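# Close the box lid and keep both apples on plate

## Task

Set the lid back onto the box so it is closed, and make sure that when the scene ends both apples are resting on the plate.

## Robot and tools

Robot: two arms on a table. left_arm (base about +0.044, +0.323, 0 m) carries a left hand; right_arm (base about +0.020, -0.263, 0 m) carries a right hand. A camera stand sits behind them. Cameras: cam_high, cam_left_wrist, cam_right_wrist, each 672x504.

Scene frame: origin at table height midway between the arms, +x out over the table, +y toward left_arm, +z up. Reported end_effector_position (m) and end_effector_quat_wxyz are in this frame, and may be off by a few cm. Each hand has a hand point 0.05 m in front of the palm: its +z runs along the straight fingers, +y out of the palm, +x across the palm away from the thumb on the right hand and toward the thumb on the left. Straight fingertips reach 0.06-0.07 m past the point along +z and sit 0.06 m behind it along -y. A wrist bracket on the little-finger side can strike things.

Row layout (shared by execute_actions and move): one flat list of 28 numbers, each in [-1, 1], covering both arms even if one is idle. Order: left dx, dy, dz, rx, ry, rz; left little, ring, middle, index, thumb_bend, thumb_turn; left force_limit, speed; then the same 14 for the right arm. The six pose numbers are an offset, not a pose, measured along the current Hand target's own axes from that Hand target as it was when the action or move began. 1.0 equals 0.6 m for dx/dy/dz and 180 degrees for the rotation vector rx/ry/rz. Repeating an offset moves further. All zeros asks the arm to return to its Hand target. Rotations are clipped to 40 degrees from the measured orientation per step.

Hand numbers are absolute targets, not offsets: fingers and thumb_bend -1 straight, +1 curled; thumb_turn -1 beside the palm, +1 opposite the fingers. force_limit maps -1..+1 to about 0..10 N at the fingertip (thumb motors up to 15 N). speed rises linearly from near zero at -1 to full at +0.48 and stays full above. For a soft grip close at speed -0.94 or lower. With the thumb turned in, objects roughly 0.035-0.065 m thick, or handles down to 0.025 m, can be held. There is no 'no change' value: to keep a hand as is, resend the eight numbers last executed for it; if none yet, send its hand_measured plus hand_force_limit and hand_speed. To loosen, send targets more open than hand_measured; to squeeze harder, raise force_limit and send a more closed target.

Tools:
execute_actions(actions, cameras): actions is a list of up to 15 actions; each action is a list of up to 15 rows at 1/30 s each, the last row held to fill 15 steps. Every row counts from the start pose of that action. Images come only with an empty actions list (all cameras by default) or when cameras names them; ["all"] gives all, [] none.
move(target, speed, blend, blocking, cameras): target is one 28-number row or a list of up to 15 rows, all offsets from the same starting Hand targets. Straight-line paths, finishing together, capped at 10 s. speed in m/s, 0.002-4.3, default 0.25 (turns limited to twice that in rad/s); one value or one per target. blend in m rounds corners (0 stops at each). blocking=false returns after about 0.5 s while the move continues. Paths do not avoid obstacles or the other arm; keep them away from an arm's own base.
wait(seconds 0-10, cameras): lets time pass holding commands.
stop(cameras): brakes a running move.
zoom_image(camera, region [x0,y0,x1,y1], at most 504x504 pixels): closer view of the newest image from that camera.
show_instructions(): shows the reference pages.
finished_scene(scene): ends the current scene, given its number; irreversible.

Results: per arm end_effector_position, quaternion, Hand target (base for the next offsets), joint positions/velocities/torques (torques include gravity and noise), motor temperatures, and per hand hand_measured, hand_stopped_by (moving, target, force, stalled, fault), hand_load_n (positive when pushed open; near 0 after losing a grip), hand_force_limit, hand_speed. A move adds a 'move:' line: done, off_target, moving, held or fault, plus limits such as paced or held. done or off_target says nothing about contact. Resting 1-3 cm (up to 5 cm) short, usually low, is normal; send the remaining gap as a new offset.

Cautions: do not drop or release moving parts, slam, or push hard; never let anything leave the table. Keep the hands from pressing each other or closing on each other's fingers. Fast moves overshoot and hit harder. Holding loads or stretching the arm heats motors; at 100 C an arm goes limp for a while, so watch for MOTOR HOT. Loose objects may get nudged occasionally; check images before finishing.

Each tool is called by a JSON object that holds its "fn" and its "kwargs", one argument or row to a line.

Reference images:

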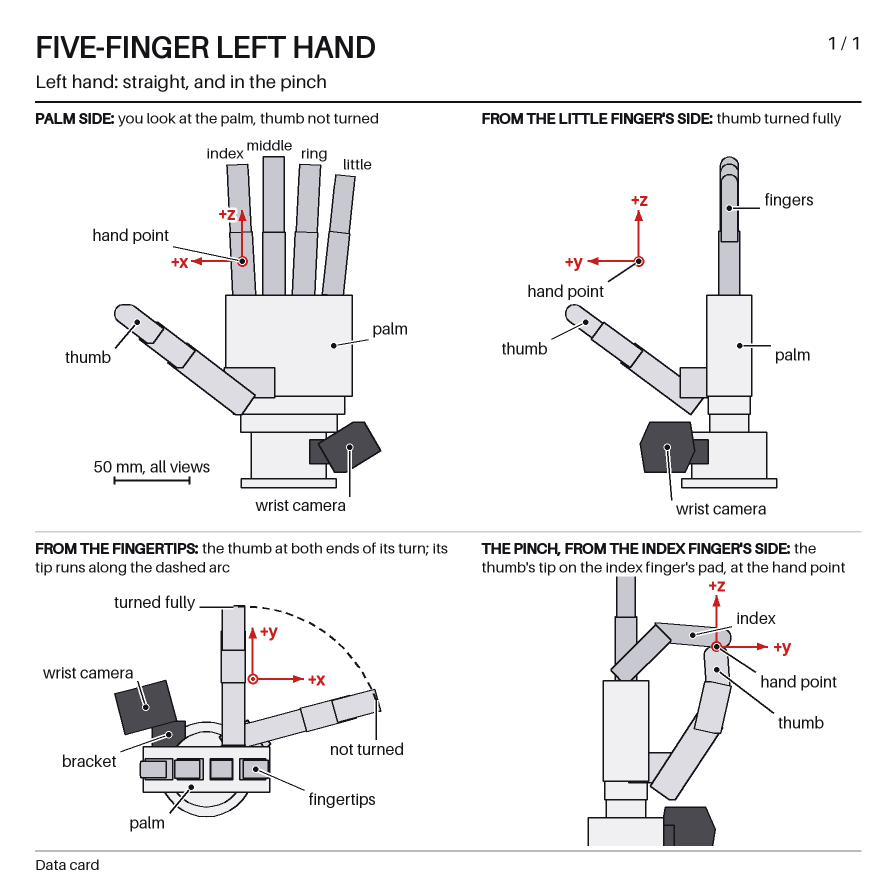

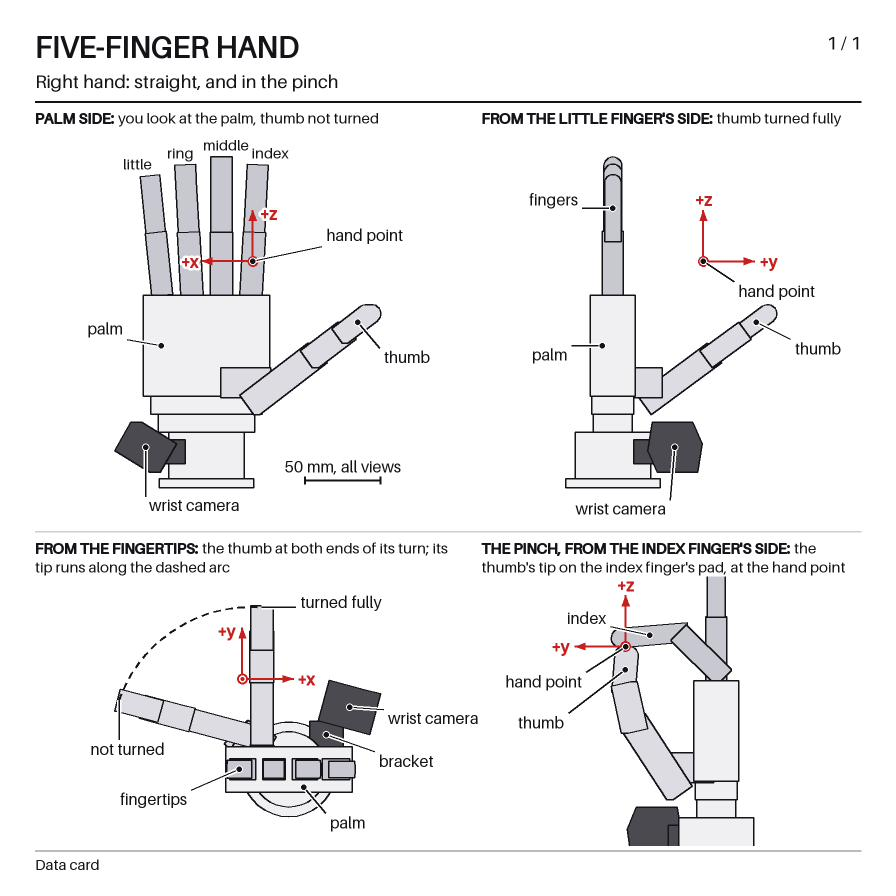

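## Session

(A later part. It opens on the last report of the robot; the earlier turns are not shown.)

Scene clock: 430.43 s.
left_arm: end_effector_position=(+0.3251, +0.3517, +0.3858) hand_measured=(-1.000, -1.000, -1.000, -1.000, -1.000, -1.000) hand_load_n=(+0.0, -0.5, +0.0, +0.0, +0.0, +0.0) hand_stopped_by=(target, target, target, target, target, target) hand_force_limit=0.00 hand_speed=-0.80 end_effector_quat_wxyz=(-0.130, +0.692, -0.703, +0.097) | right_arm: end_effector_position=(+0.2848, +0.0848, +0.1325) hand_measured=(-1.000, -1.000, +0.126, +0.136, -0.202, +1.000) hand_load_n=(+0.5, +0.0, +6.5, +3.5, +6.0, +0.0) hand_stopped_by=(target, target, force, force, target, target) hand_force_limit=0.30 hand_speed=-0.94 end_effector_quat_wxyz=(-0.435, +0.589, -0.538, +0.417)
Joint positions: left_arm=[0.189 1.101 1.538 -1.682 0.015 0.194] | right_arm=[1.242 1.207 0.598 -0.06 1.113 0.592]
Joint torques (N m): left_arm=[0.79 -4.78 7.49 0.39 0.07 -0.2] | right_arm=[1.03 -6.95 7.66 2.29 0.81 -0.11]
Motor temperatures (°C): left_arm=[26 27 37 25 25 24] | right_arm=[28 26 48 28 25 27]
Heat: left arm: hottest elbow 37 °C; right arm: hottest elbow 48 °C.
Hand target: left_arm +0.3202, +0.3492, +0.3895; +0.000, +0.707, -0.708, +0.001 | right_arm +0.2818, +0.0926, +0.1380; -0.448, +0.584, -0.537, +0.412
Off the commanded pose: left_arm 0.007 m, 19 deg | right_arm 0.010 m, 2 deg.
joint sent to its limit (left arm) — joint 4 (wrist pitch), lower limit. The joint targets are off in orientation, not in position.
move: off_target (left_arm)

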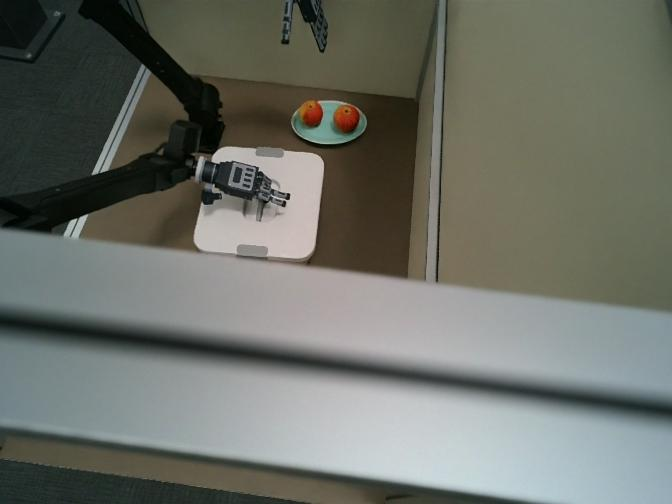

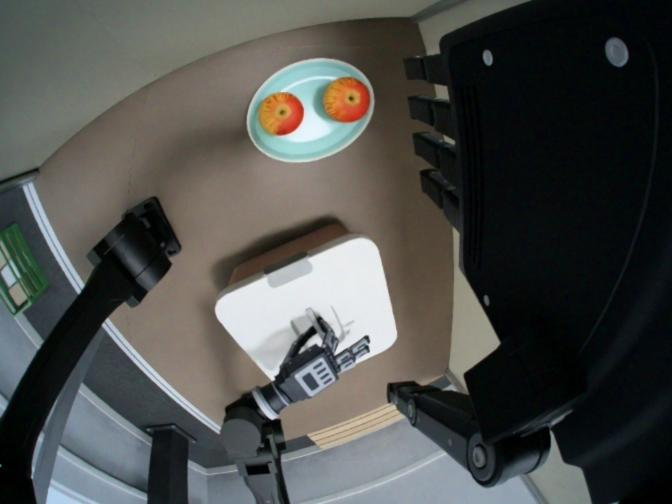

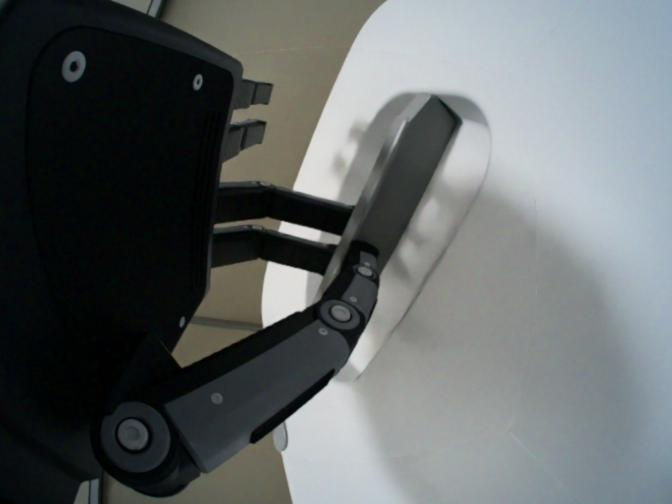

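{"fn": "move", "kwargs": {
  "target": [0,0,0,0,0,0,-1,-1,-1,-1,-1,-1,0,-0.8,-0.0165,-0.0057,0.0017,0,0,0,-1,-1,0.45,0.45,-0.2,1,0.3,-0.94],
  "speed": 0.04,
  "cameras": ["cam_high", "cam_left_wrist", "cam_right_wrist"]
}}

{"fn": "zoom_image", "kwargs": {
  "camera": "cam_high",
  "region": [190, 120, 330, 200]
}}

{"fn": "zoom_image", "kwargs": {
  "camera": "cam_left_wrist",
  "region": [210, 210, 420, 400]
}}

Scene clock: 450.10 s.
left_arm: end_effector_position=(+0.3251, +0.3517, +0.3858) hand_measured=(-1.000, -1.000, -1.000, -1.000, -1.000, -1.000) hand_load_n=(+0.0, +0.0, +0.0, +0.0, +0.0, +0.0) hand_stopped_by=(target, target, target, target, target, target) hand_force_limit=0.00 hand_speed=-0.80 end_effector_quat_wxyz=(-0.130, +0.692, -0.703, +0.097) | right_arm: end_effector_position=(+0.2846, +0.0846, +0.1295) hand_measured=(-1.000, -1.000, +0.126, +0.136, -0.202, +1.000) hand_load_n=(+0.0, +0.0, +7.0, +3.0, +5.5, +0.0) hand_stopped_by=(target, target, force, force, target, target) hand_force_limit=0.30 hand_speed=-0.94 end_effector_quat_wxyz=(-0.432, +0.589, -0.538, +0.421)
Joint positions: left_arm=[0.189 1.101 1.538 -1.682 0.015 0.194] | right_arm=[1.246 1.217 0.598 -0.06 1.122 0.596]
Joint torques (N m): left_arm=[0.73 -4.66 7.51 0.39 0.09 -0.17] | right_arm=[1.26 -6.12 9.68 1.83 0.63 -0.07]
Heat: left arm: hottest elbow 37 °C; right arm: hottest elbow 46 °C.
Hand target: left_arm +0.3202, +0.3492, +0.3895; +0.000, +0.707, -0.708, +0.001 | right_arm +0.2829, +0.1026, +0.1411; -0.448, +0.584, -0.538, +0.412
Off the commanded pose: left_arm 0.007 m, 19 deg | right_arm 0.022 m, 2 deg.
joint sent to its limit (left arm) — joint 4 (wrist pitch), lower limit. The joint targets are off in orientation, not in position.
move: off_target (left_arm, right_arm)

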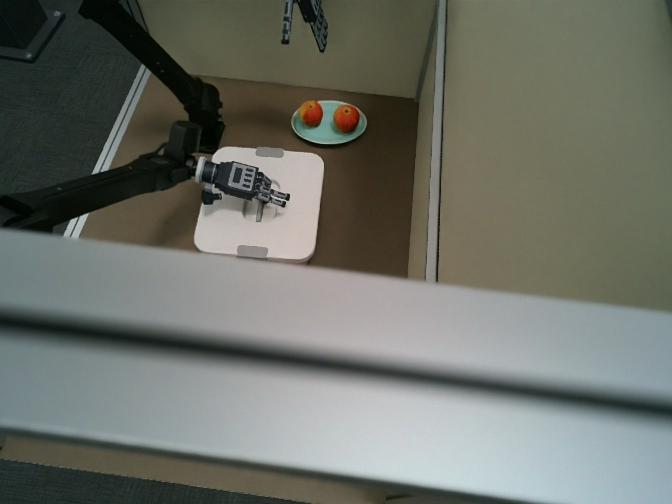

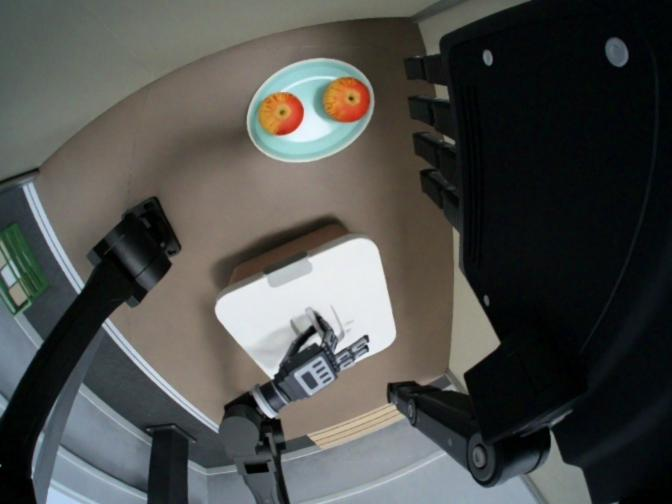

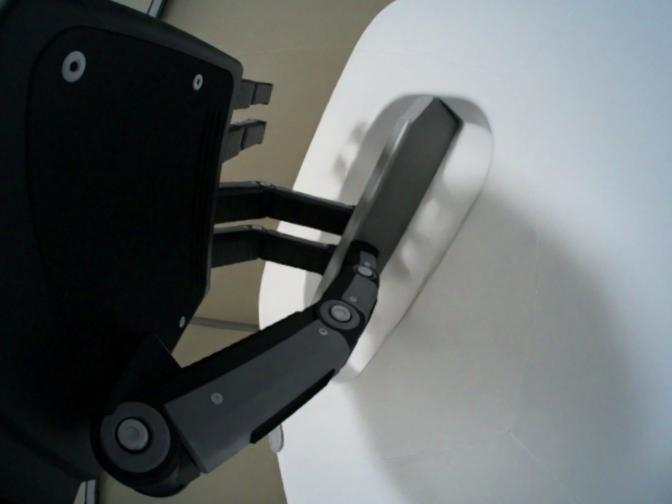

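Scaled by 3.600 from the camera's 672x504 image, which has a finer 960x720 frame.

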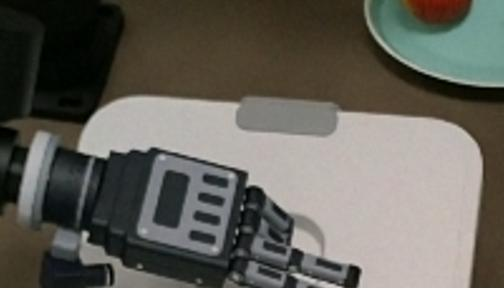

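Scaled by 2.400 from the camera's 672x504 image, which has a finer 960x720 frame.

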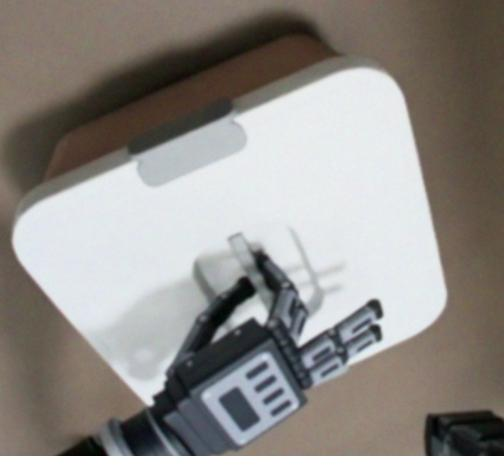

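{"fn": "move", "kwargs": {
  "target": [0,0,0,0,0,0,-1,-1,-1,-1,-1,-1,0,-0.8,-0.0132,-0.0113,-0.001,0,0,0,-1,-1,0.45,0.45,-0.2,1,0.3,-0.94],
  "speed": 0.04,
  "cameras": ["cam_high", "cam_left_wrist", "cam_right_wrist"]
}}

{"fn": "zoom_image", "kwargs": {
  "camera": "cam_high",
  "region": [190, 120, 330, 200]
}}

{"fn": "zoom_image", "kwargs": {
  "camera": "cam_left_wrist",
  "region": [210, 210, 420, 400]
}}

Scene clock: 456.33 s.
left_arm: end_effector_position=(+0.3251, +0.3517, +0.3858) hand_measured=(-1.000, -1.000, -1.000, -1.000, -1.000, -1.000) hand_load_n=(+0.0, +0.0, +0.0, +0.0, +0.0, +0.0) hand_stopped_by=(target, target, target, target, target, target) hand_force_limit=0.00 hand_speed=-0.80 end_effector_quat_wxyz=(-0.130, +0.692, -0.703, +0.097) | right_arm: end_effector_position=(+0.2845, +0.0850, +0.1295) hand_measured=(-1.000, -1.000, +0.126, +0.136, -0.202, +1.000) hand_load_n=(+0.0, +0.0, +7.0, +3.0, +5.5, -0.5) hand_stopped_by=(target, target, force, force, target, target) hand_force_limit=0.30 hand_speed=-0.94 end_effector_quat_wxyz=(-0.432, +0.587, -0.538, +0.423)
Joint positions: left_arm=[0.189 1.101 1.538 -1.682 0.015 0.194] | right_arm=[1.249 1.222 0.6 -0.06 1.131 0.599]
Joint torques (N m): left_arm=[0.79 -4.54 7.49 0.43 0.08 -0.19] | right_arm=[1.49 -5.95 11.56 0.94 0.41 -0.06]
Heat: left arm: hottest elbow 37 °C; right arm: hottest elbow 46 °C.
Hand target: left_arm +0.3202, +0.3492, +0.3895; +0.000, +0.707, -0.708, +0.001 | right_arm +0.2834, +0.1106, +0.1480; -0.448, +0.584, -0.538, +0.412
Off the commanded pose: left_arm 0.007 m, 19 deg | right_arm 0.031 m, 2 deg.
joint sent to its limit (left arm) — joint 4 (wrist pitch), lower limit. The joint targets are off in orientation, not in position.
move: off_target (left_arm, right_arm)

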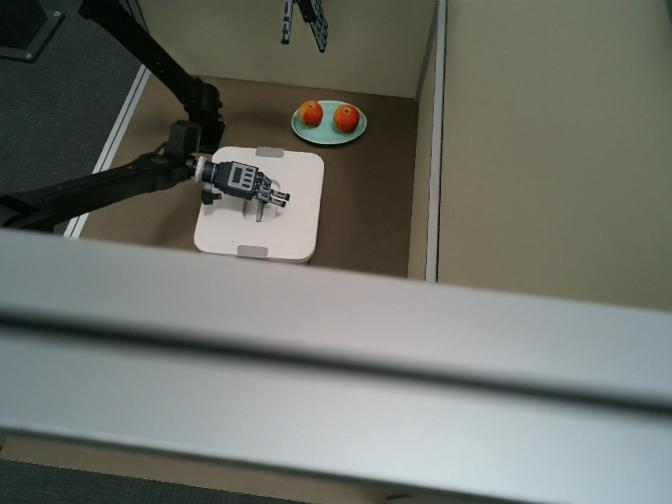

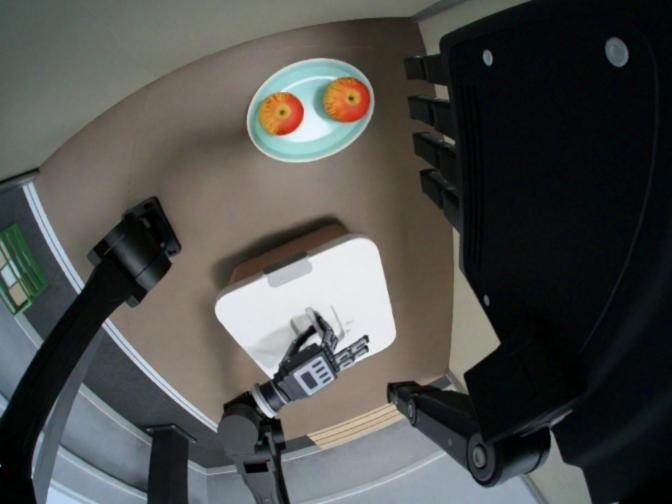

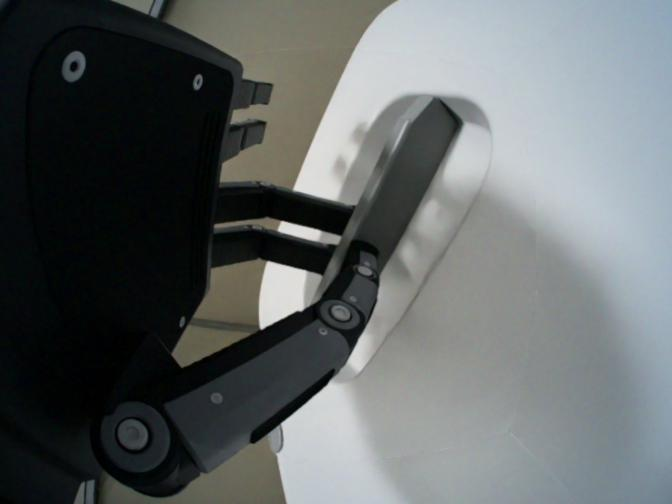

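Scaled by 3.600 from the camera's 672x504 image, which has a finer 960x720 frame.

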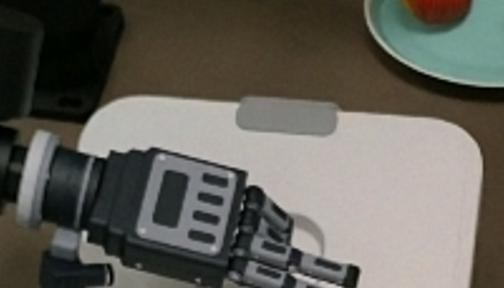

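Scaled by 2.400 from the camera's 672x504 image, which has a finer 960x720 frame.

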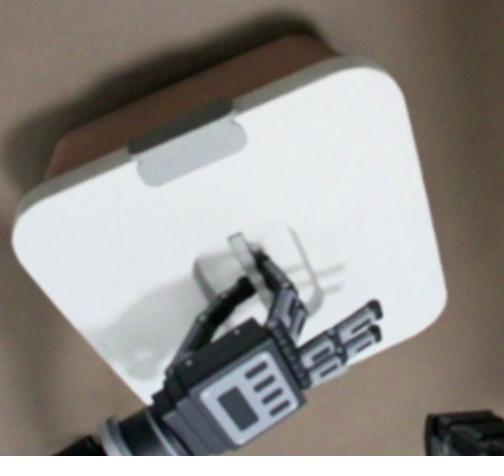

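{"fn": "zoom_image", "kwargs": {
  "camera": "cam_high",
  "region": [180, 190, 340, 275]
}}

{"fn": "zoom_image", "kwargs": {
  "camera": "cam_left_wrist",
  "region": [210, 225, 310, 305]
}}

{"fn": "zoom_image", "kwargs": {
  "camera": "cam_left_wrist",
  "region": [300, 220, 400, 300]
}}

Scaled by 3.150 from the camera's 672x504 image, which has a finer 960x720 frame.

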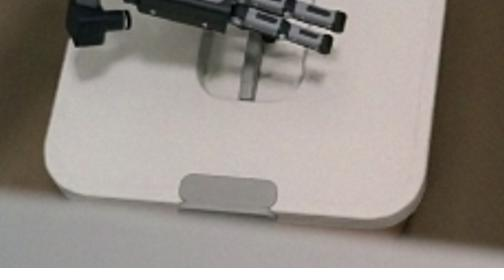

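Scaled by 5.040 from the camera's 672x504 image, which has a finer 960x720 frame.

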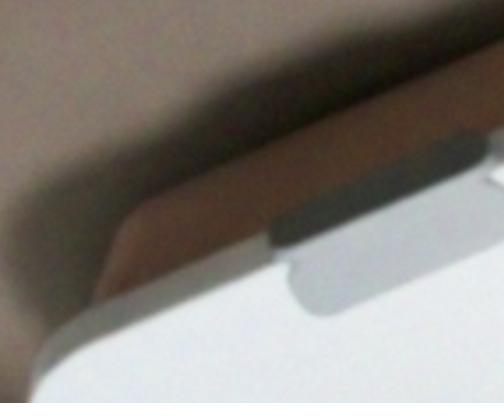

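Scaled by 5.040 from the camera's 672x504 image, which has a finer 960x720 frame.

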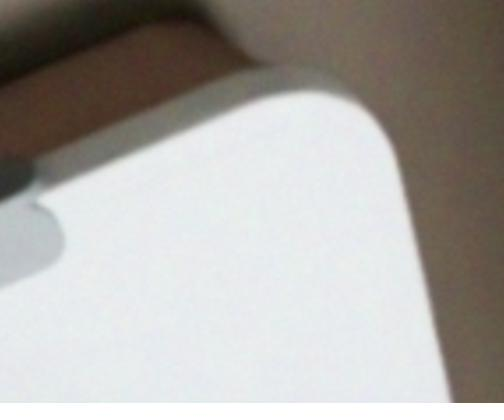

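{"fn": "move", "kwargs": {
  "target": [0,0,0,0,0,0,-1,-1,-1,-1,-1,-1,0,-0.8,0,-0.0483,-0.0129,0,0,0,-1,-1,0.45,0.45,-0.2,1,0.3,-0.94],
  "speed": 0.06,
  "cameras": ["cam_high", "cam_left_wrist", "cam_right_wrist"]
}}

{"fn": "zoom_image", "kwargs": {
  "camera": "cam_high",
  "region": [190, 120, 330, 200]
}}

{"fn": "zoom_image", "kwargs": {
  "camera": "cam_left_wrist",
  "region": [210, 210, 420, 400]
}}

Scene clock: 485.93 s.
left_arm: end_effector_position=(+0.3251, +0.3517, +0.3858) hand_measured=(-1.000, -1.000, -1.000, -1.000, -1.000, -1.000) hand_load_n=(+0.0, +0.0, +0.0, +0.0, +0.0, +0.0) hand_stopped_by=(target, target, target, target, target, target) hand_force_limit=0.00 hand_speed=-0.80 end_effector_quat_wxyz=(-0.130, +0.692, -0.703, +0.097) | right_arm: end_effector_position=(+0.2814, +0.0832, +0.1379) hand_measured=(-1.000, -1.000, +0.126, +0.136, -0.202, +1.000) hand_load_n=(+0.0, +0.0, +7.0, +3.5, +5.0, +0.0) hand_stopped_by=(target, target, force, force, target, target) hand_force_limit=0.30 hand_speed=-0.94 end_effector_quat_wxyz=(-0.415, +0.603, -0.530, +0.428)
Joint positions: left_arm=[0.189 1.101 1.538 -1.682 0.015 0.194] | right_arm=[1.252 1.201 0.635 -0.164 1.123 0.599]
Joint torques (N m): left_arm=[0.79 -4.84 7.51 0.32 0.06 -0.18] | right_arm=[1.08 -8.82 12.72 0.98 0.77 -0.07]
Heat: left arm: hottest elbow 37 °C; right arm: hottest elbow 51 °C.
Hand target: left_arm +0.3202, +0.3492, +0.3895; +0.000, +0.707, -0.708, +0.001 | right_arm +0.2834, +0.1106, +0.1780; -0.448, +0.584, -0.537, +0.412
Off the commanded pose: left_arm 0.007 m, 19 deg | right_arm 0.049 m, 5 deg.
joint sent to its limit (left arm) — joint 4 (wrist pitch), lower limit. The joint targets are off in orientation, not in position.
move: off_target (left_arm, right_arm)

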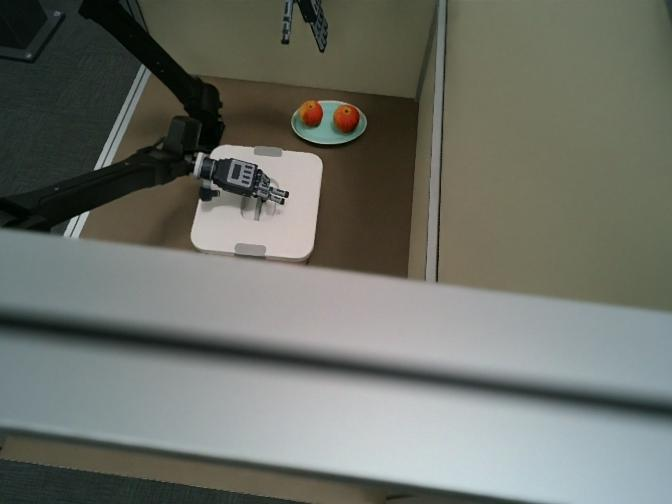

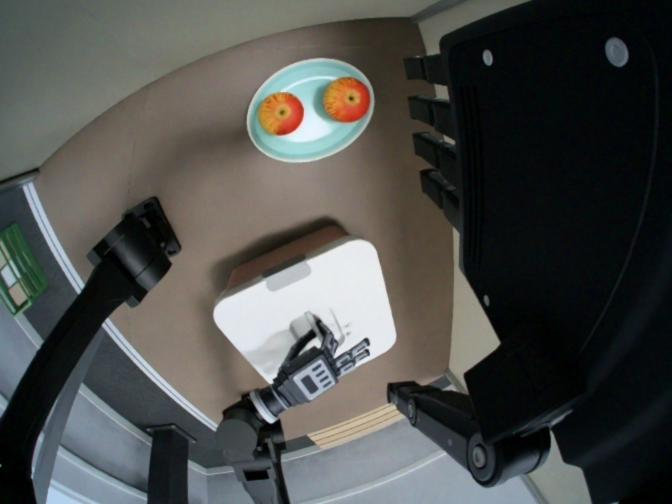

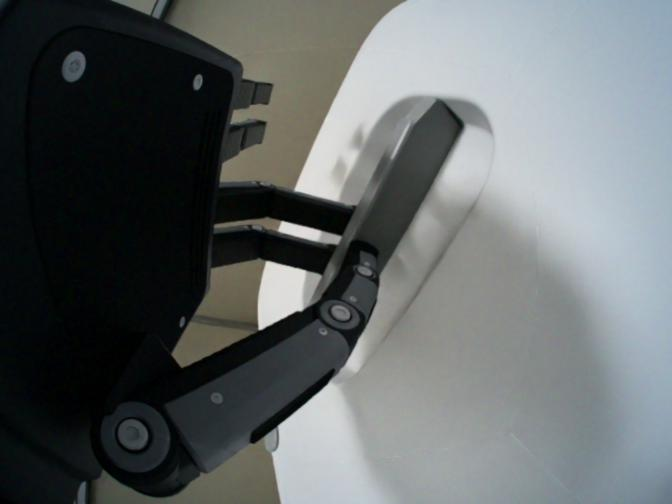

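Scaled by 3.600 from the camera's 672x504 image, which has a finer 960x720 frame.

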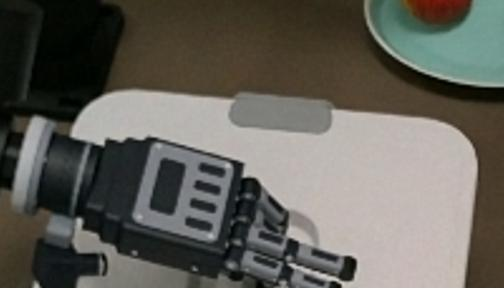

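Scaled by 2.400 from the camera's 672x504 image, which has a finer 960x720 frame.

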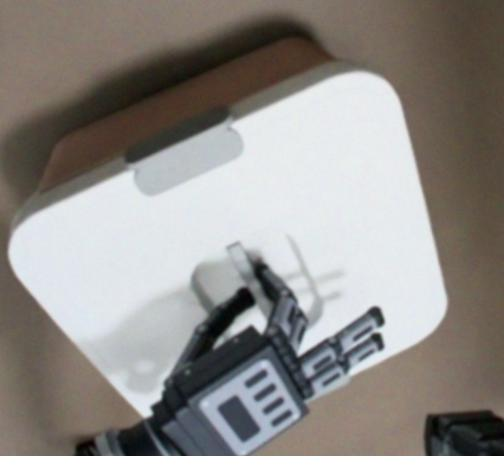

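{"fn": "move", "kwargs": {
  "target": [0,0,0,0,0,0,-1,-1,-1,-1,-1,-1,0,-0.8,-0.016,-0.0347,0.0007,0,0,0,-1,-1,0.45,0.45,-0.2,1,0.3,-0.94],
  "speed": 0.06,
  "cameras": ["cam_high", "cam_left_wrist", "cam_right_wrist"]
}}

{"fn": "zoom_image", "kwargs": {
  "camera": "cam_high",
  "region": [190, 120, 330, 200]
}}

{"fn": "zoom_image", "kwargs": {
  "camera": "cam_left_wrist",
  "region": [210, 210, 420, 400]
}}

Scene clock: 501.00 s.
left_arm: end_effector_position=(+0.3251, +0.3517, +0.3858) hand_measured=(-1.000, -1.000, -1.000, -1.000, -1.000, -1.000) hand_load_n=(+0.0, +0.0, +0.0, +0.0, +0.0, +0.0) hand_stopped_by=(target, target, target, target, target, target) hand_force_limit=0.00 hand_speed=-0.80 end_effector_quat_wxyz=(-0.130, +0.692, -0.703, +0.097) | right_arm: end_effector_position=(+0.2848, +0.0961, +0.1592) hand_measured=(-1.000, -1.000, +0.126, +0.136, -0.202, +1.000) hand_load_n=(+0.0, +0.0, +7.0, +4.0, +4.5, -0.5) hand_stopped_by=(target, target, force, force, target, target) hand_force_limit=0.30 hand_speed=-0.94 end_effector_quat_wxyz=(-0.420, +0.601, -0.531, +0.424)
Joint positions: left_arm=[0.189 1.101 1.538 -1.682 0.015 0.194] | right_arm=[1.252 1.198 0.694 -0.214 1.119 0.599]
Joint torques (N m): left_arm=[0.73 -4.66 7.51 0.28 0.07 -0.17] | right_arm=[0.62 -8.59 13 1.05 0.74 -0.13]
Motor temperatures (°C): left_arm=[26 27 37 25 25 24] | right_arm=[28 27 53 28 25 27]
Heat: left arm: hottest elbow 37 °C; right arm: hottest elbow 53 °C.
Hand target: left_arm +0.3202, +0.3492, +0.3895; +0.000, +0.707, -0.708, +0.001 | right_arm +0.2884, +0.1207, +0.1979; -0.448, +0.584, -0.537, +0.412
Off the commanded pose: left_arm 0.007 m, 19 deg | right_arm 0.046 m, 4 deg.
joint sent to its limit (left arm) — joint 4 (wrist pitch), lower limit. The joint targets are off in orientation, not in position.
move: off_target (left_arm, right_arm)

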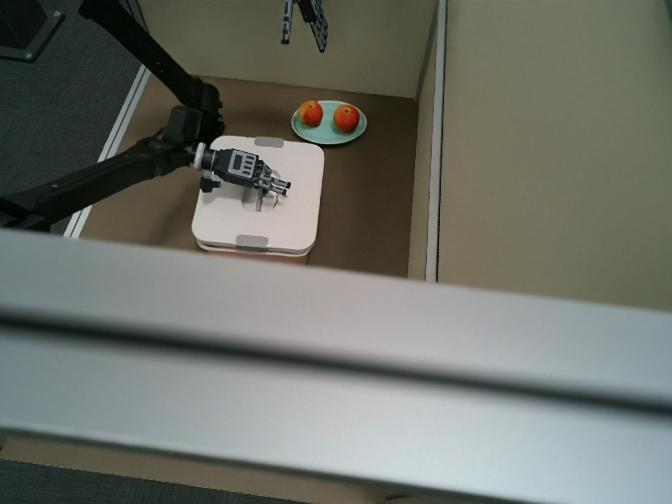

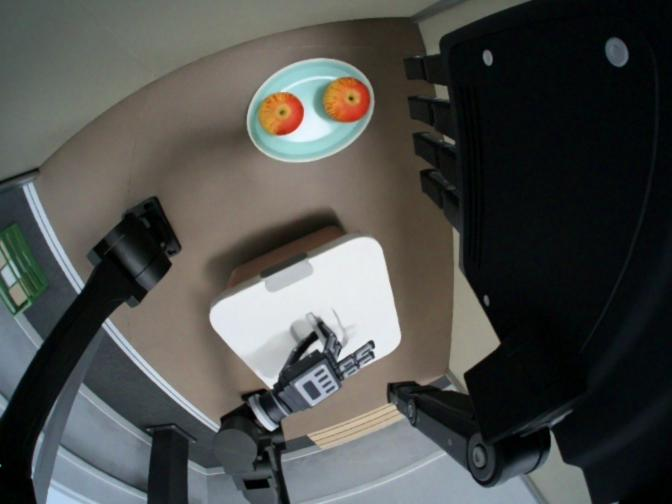

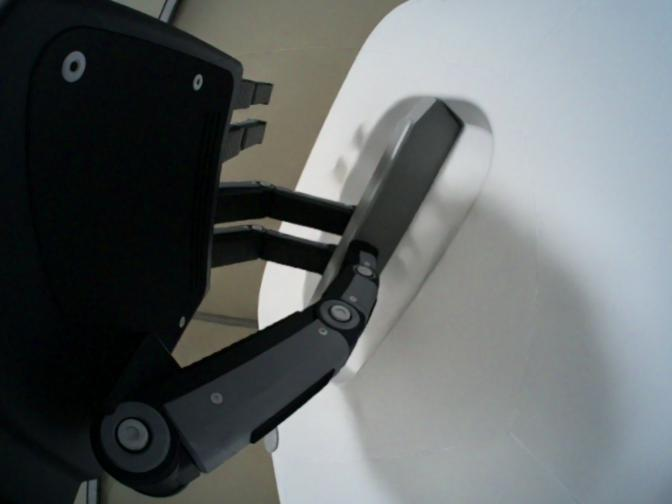

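Scaled by 3.600 from the camera's 672x504 image, which has a finer 960x720 frame.

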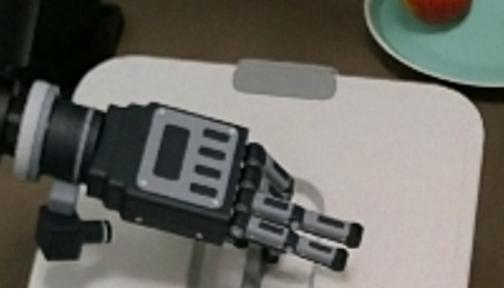

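Scaled by 2.400 from the camera's 672x504 image, which has a finer 960x720 frame.

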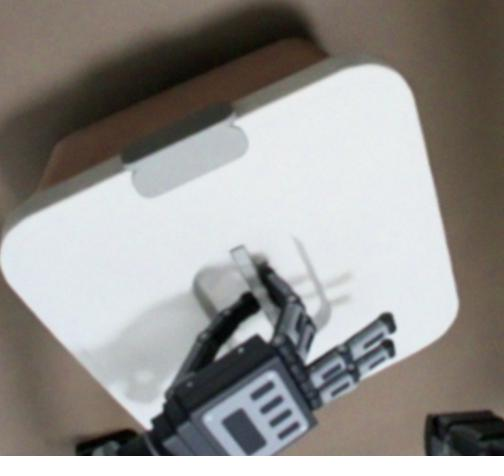

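{"fn": "move", "kwargs": {
  "target": [0,0,0,0,0,0,-1,-1,-1,-1,-1,-1,0,-0.8,0.0363,0.0638,0.0062,0,0,0,-1,-1,0.45,0.45,-0.2,1,0.3,-0.94],
  "speed": 0.06,
  "cameras": ["cam_high", "cam_left_wrist", "cam_right_wrist"]
}}

{"fn": "zoom_image", "kwargs": {
  "camera": "cam_high",
  "region": [190, 120, 330, 200]
}}

{"fn": "zoom_image", "kwargs": {
  "camera": "cam_left_wrist",
  "region": [210, 210, 420, 400]
}}

Scene clock: 522.37 s.
left_arm: end_effector_position=(+0.3251, +0.3517, +0.3858) hand_measured=(-1.000, -1.000, -1.000, -1.000, -1.000, -1.000) hand_load_n=(+0.0, +0.0, +0.0, +0.0, +0.0, +0.0) hand_stopped_by=(target, target, target, target, target, target) hand_force_limit=0.00 hand_speed=-0.80 end_effector_quat_wxyz=(-0.130, +0.692, -0.703, +0.097) | right_arm: end_effector_position=(+0.2829, +0.0914, +0.1459) hand_measured=(-1.000, -1.000, +0.126, +0.136, -0.202, +1.000) hand_load_n=(+0.0, +0.5, +6.0, +3.5, +6.5, +0.5) hand_stopped_by=(target, target, force, force, target, target) hand_force_limit=0.30 hand_speed=-0.94 end_effector_quat_wxyz=(-0.429, +0.597, -0.533, +0.419)
Joint positions: left_arm=[0.189 1.101 1.538 -1.682 0.015 0.194] | right_arm=[1.252 1.198 0.643 -0.134 1.115 0.592]
Joint torques (N m): left_arm=[0.79 -4.66 7.56 0.35 0.09 -0.19] | right_arm=[0.09 -8.47 8.23 2.36 0.71 -0.14]
Heat: left arm: hottest elbow 37 °C; right arm: hottest elbow 52 °C.
Hand target: left_arm +0.3202, +0.3492, +0.3895; +0.000, +0.707, -0.708, +0.001 | right_arm +0.2839, +0.0984, +0.1598; -0.448, +0.584, -0.537, +0.412
Off the commanded pose: left_arm 0.007 m, 19 deg | right_arm 0.016 m, 3 deg.
joint sent to its limit (left arm) — joint 4 (wrist pitch), lower limit. The joint targets are off in orientation, not in position.
move: off_target (left_arm, right_arm)

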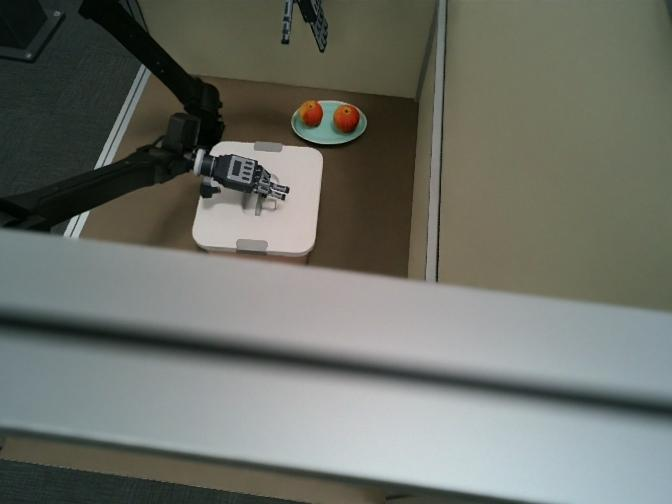

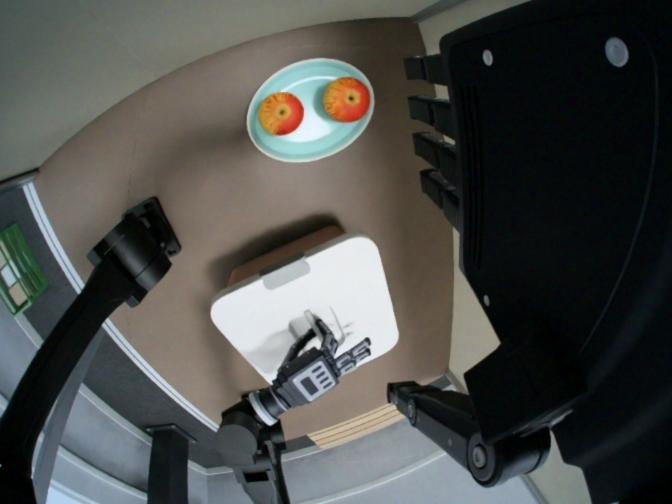

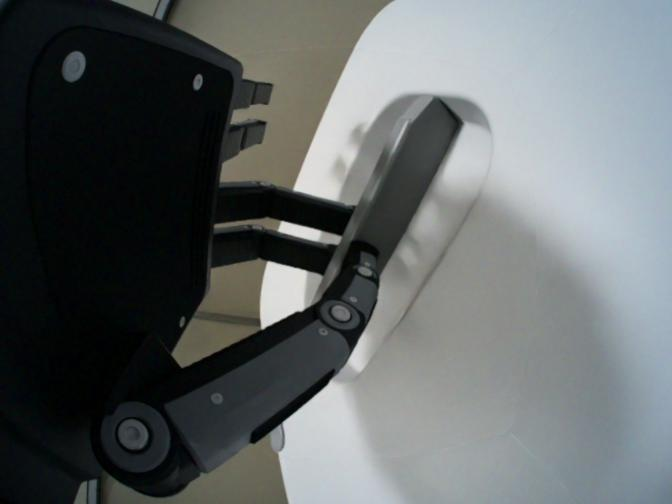

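Scaled by 3.600 from the camera's 672x504 image, which has a finer 960x720 frame.

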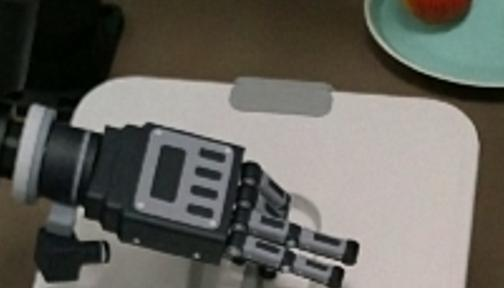

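Scaled by 2.400 from the camera's 672x504 image, which has a finer 960x720 frame.

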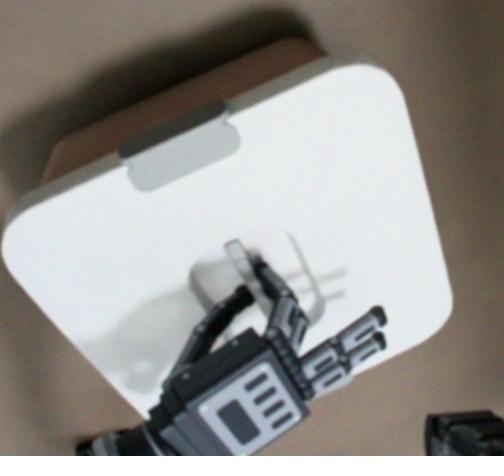

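{"fn": "move", "kwargs": {
  "target": [0,0,0,0,0,0,-1,-1,-1,-1,-1,-1,0,-0.8,0.0073,0.0205,0.0135,0,0,0,-1,-1,0.45,0.45,-0.2,1,0.3,-0.94],
  "speed": 0.05,
  "cameras": ["cam_high", "cam_left_wrist", "cam_right_wrist"]
}}

{"fn": "zoom_image", "kwargs": {
  "camera": "cam_high",
  "region": [190, 120, 330, 200]
}}

{"fn": "zoom_image", "kwargs": {
  "camera": "cam_left_wrist",
  "region": [210, 210, 420, 400]
}}

Scene clock: 541.70 s.
left_arm: end_effector_position=(+0.3251, +0.3517, +0.3858) hand_measured=(-1.000, -1.000, -1.000, -1.000, -1.000, -1.000) hand_load_n=(+0.0, +0.0, +0.0, +0.0, +0.0, +0.0) hand_stopped_by=(target, target, target, target, target, target) hand_force_limit=0.00 hand_speed=-0.80 end_effector_quat_wxyz=(-0.130, +0.692, -0.703, +0.097) | right_arm: end_effector_position=(+0.2819, +0.0926, +0.1396) hand_measured=(-1.000, -1.000, +0.126, +0.136, -0.202, +1.000) hand_load_n=(+0.0, +0.0, +5.5, +3.5, +7.5, +1.5) hand_stopped_by=(target, target, force, force, target, target) hand_force_limit=0.30 hand_speed=-0.94 end_effector_quat_wxyz=(-0.439, +0.597, -0.529, +0.413)
Joint positions: left_arm=[0.189 1.101 1.538 -1.682 0.015 0.194] | right_arm=[1.252 1.202 0.614 -0.062 1.102 0.566]
Joint torques (N m): left_arm=[0.62 -4.84 7.51 0.39 0.08 -0.18] | right_arm=[-1.55 -7.06 7.84 2.43 0.59 -0.12]
Heat: left arm: hottest elbow 37 °C; right arm: hottest elbow 49 °C.
Hand target: left_arm +0.3202, +0.3492, +0.3895; +0.000, +0.707, -0.708, +0.001 | right_arm +0.2888, +0.0944, +0.1459; -0.448, +0.584, -0.537, +0.412
Off the commanded pose: left_arm 0.007 m, 19 deg | right_arm 0.010 m, 2 deg.
joint sent to its limit (left arm) — joint 4 (wrist pitch), lower limit. The joint targets are off in orientation, not in position.
move: off_target (left_arm)

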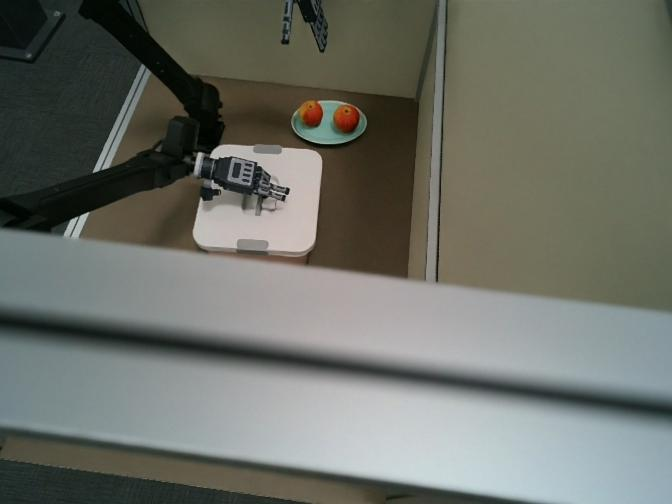

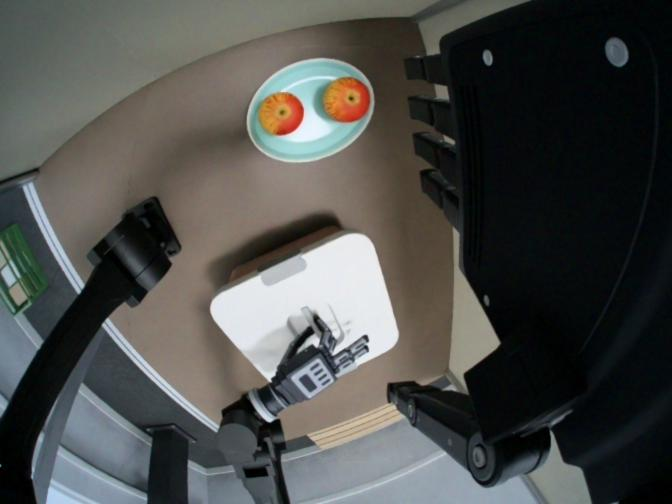

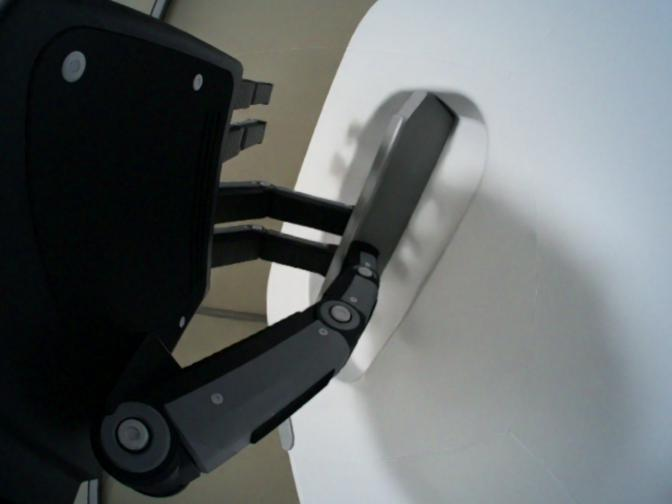

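Scaled by 3.600 from the camera's 672x504 image, which has a finer 960x720 frame.

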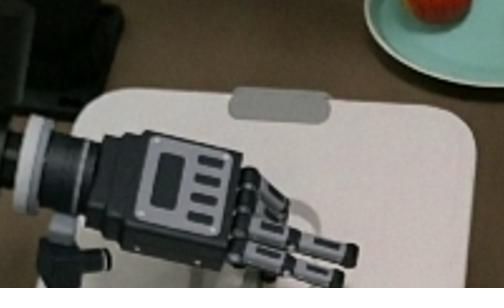

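Scaled by 2.400 from the camera's 672x504 image, which has a finer 960x720 frame.

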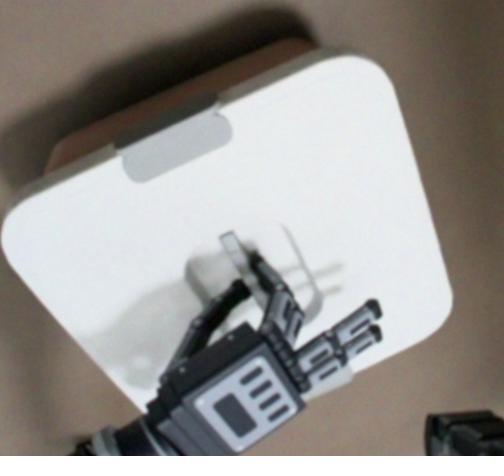

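{"fn": "zoom_image", "kwargs": {
  "camera": "cam_left_wrist",
  "region": [210, 220, 310, 300]
}}

{"fn": "zoom_image", "kwargs": {
  "camera": "cam_left_wrist",
  "region": [300, 215, 400, 295]
}}

{"fn": "zoom_image", "kwargs": {
  "camera": "cam_high",
  "region": [180, 190, 340, 275]
}}

Scaled by 5.040 from the camera's 672x504 image, which has a finer 960x720 frame.

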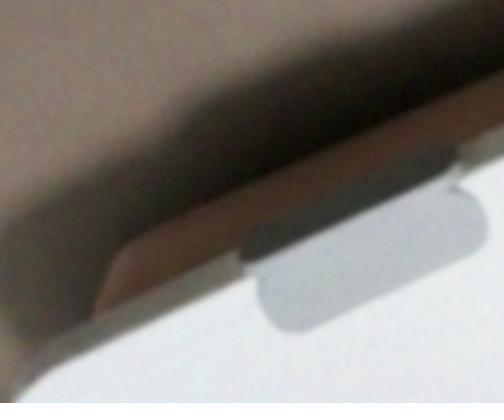

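Scaled by 5.040 from the camera's 672x504 image, which has a finer 960x720 frame.

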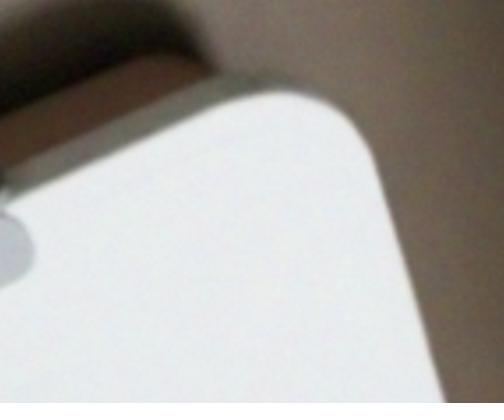

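Scaled by 3.150 from the camera's 672x504 image, which has a finer 960x720 frame.

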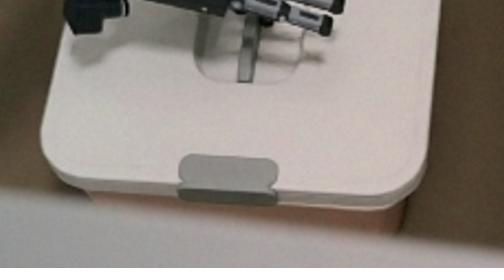

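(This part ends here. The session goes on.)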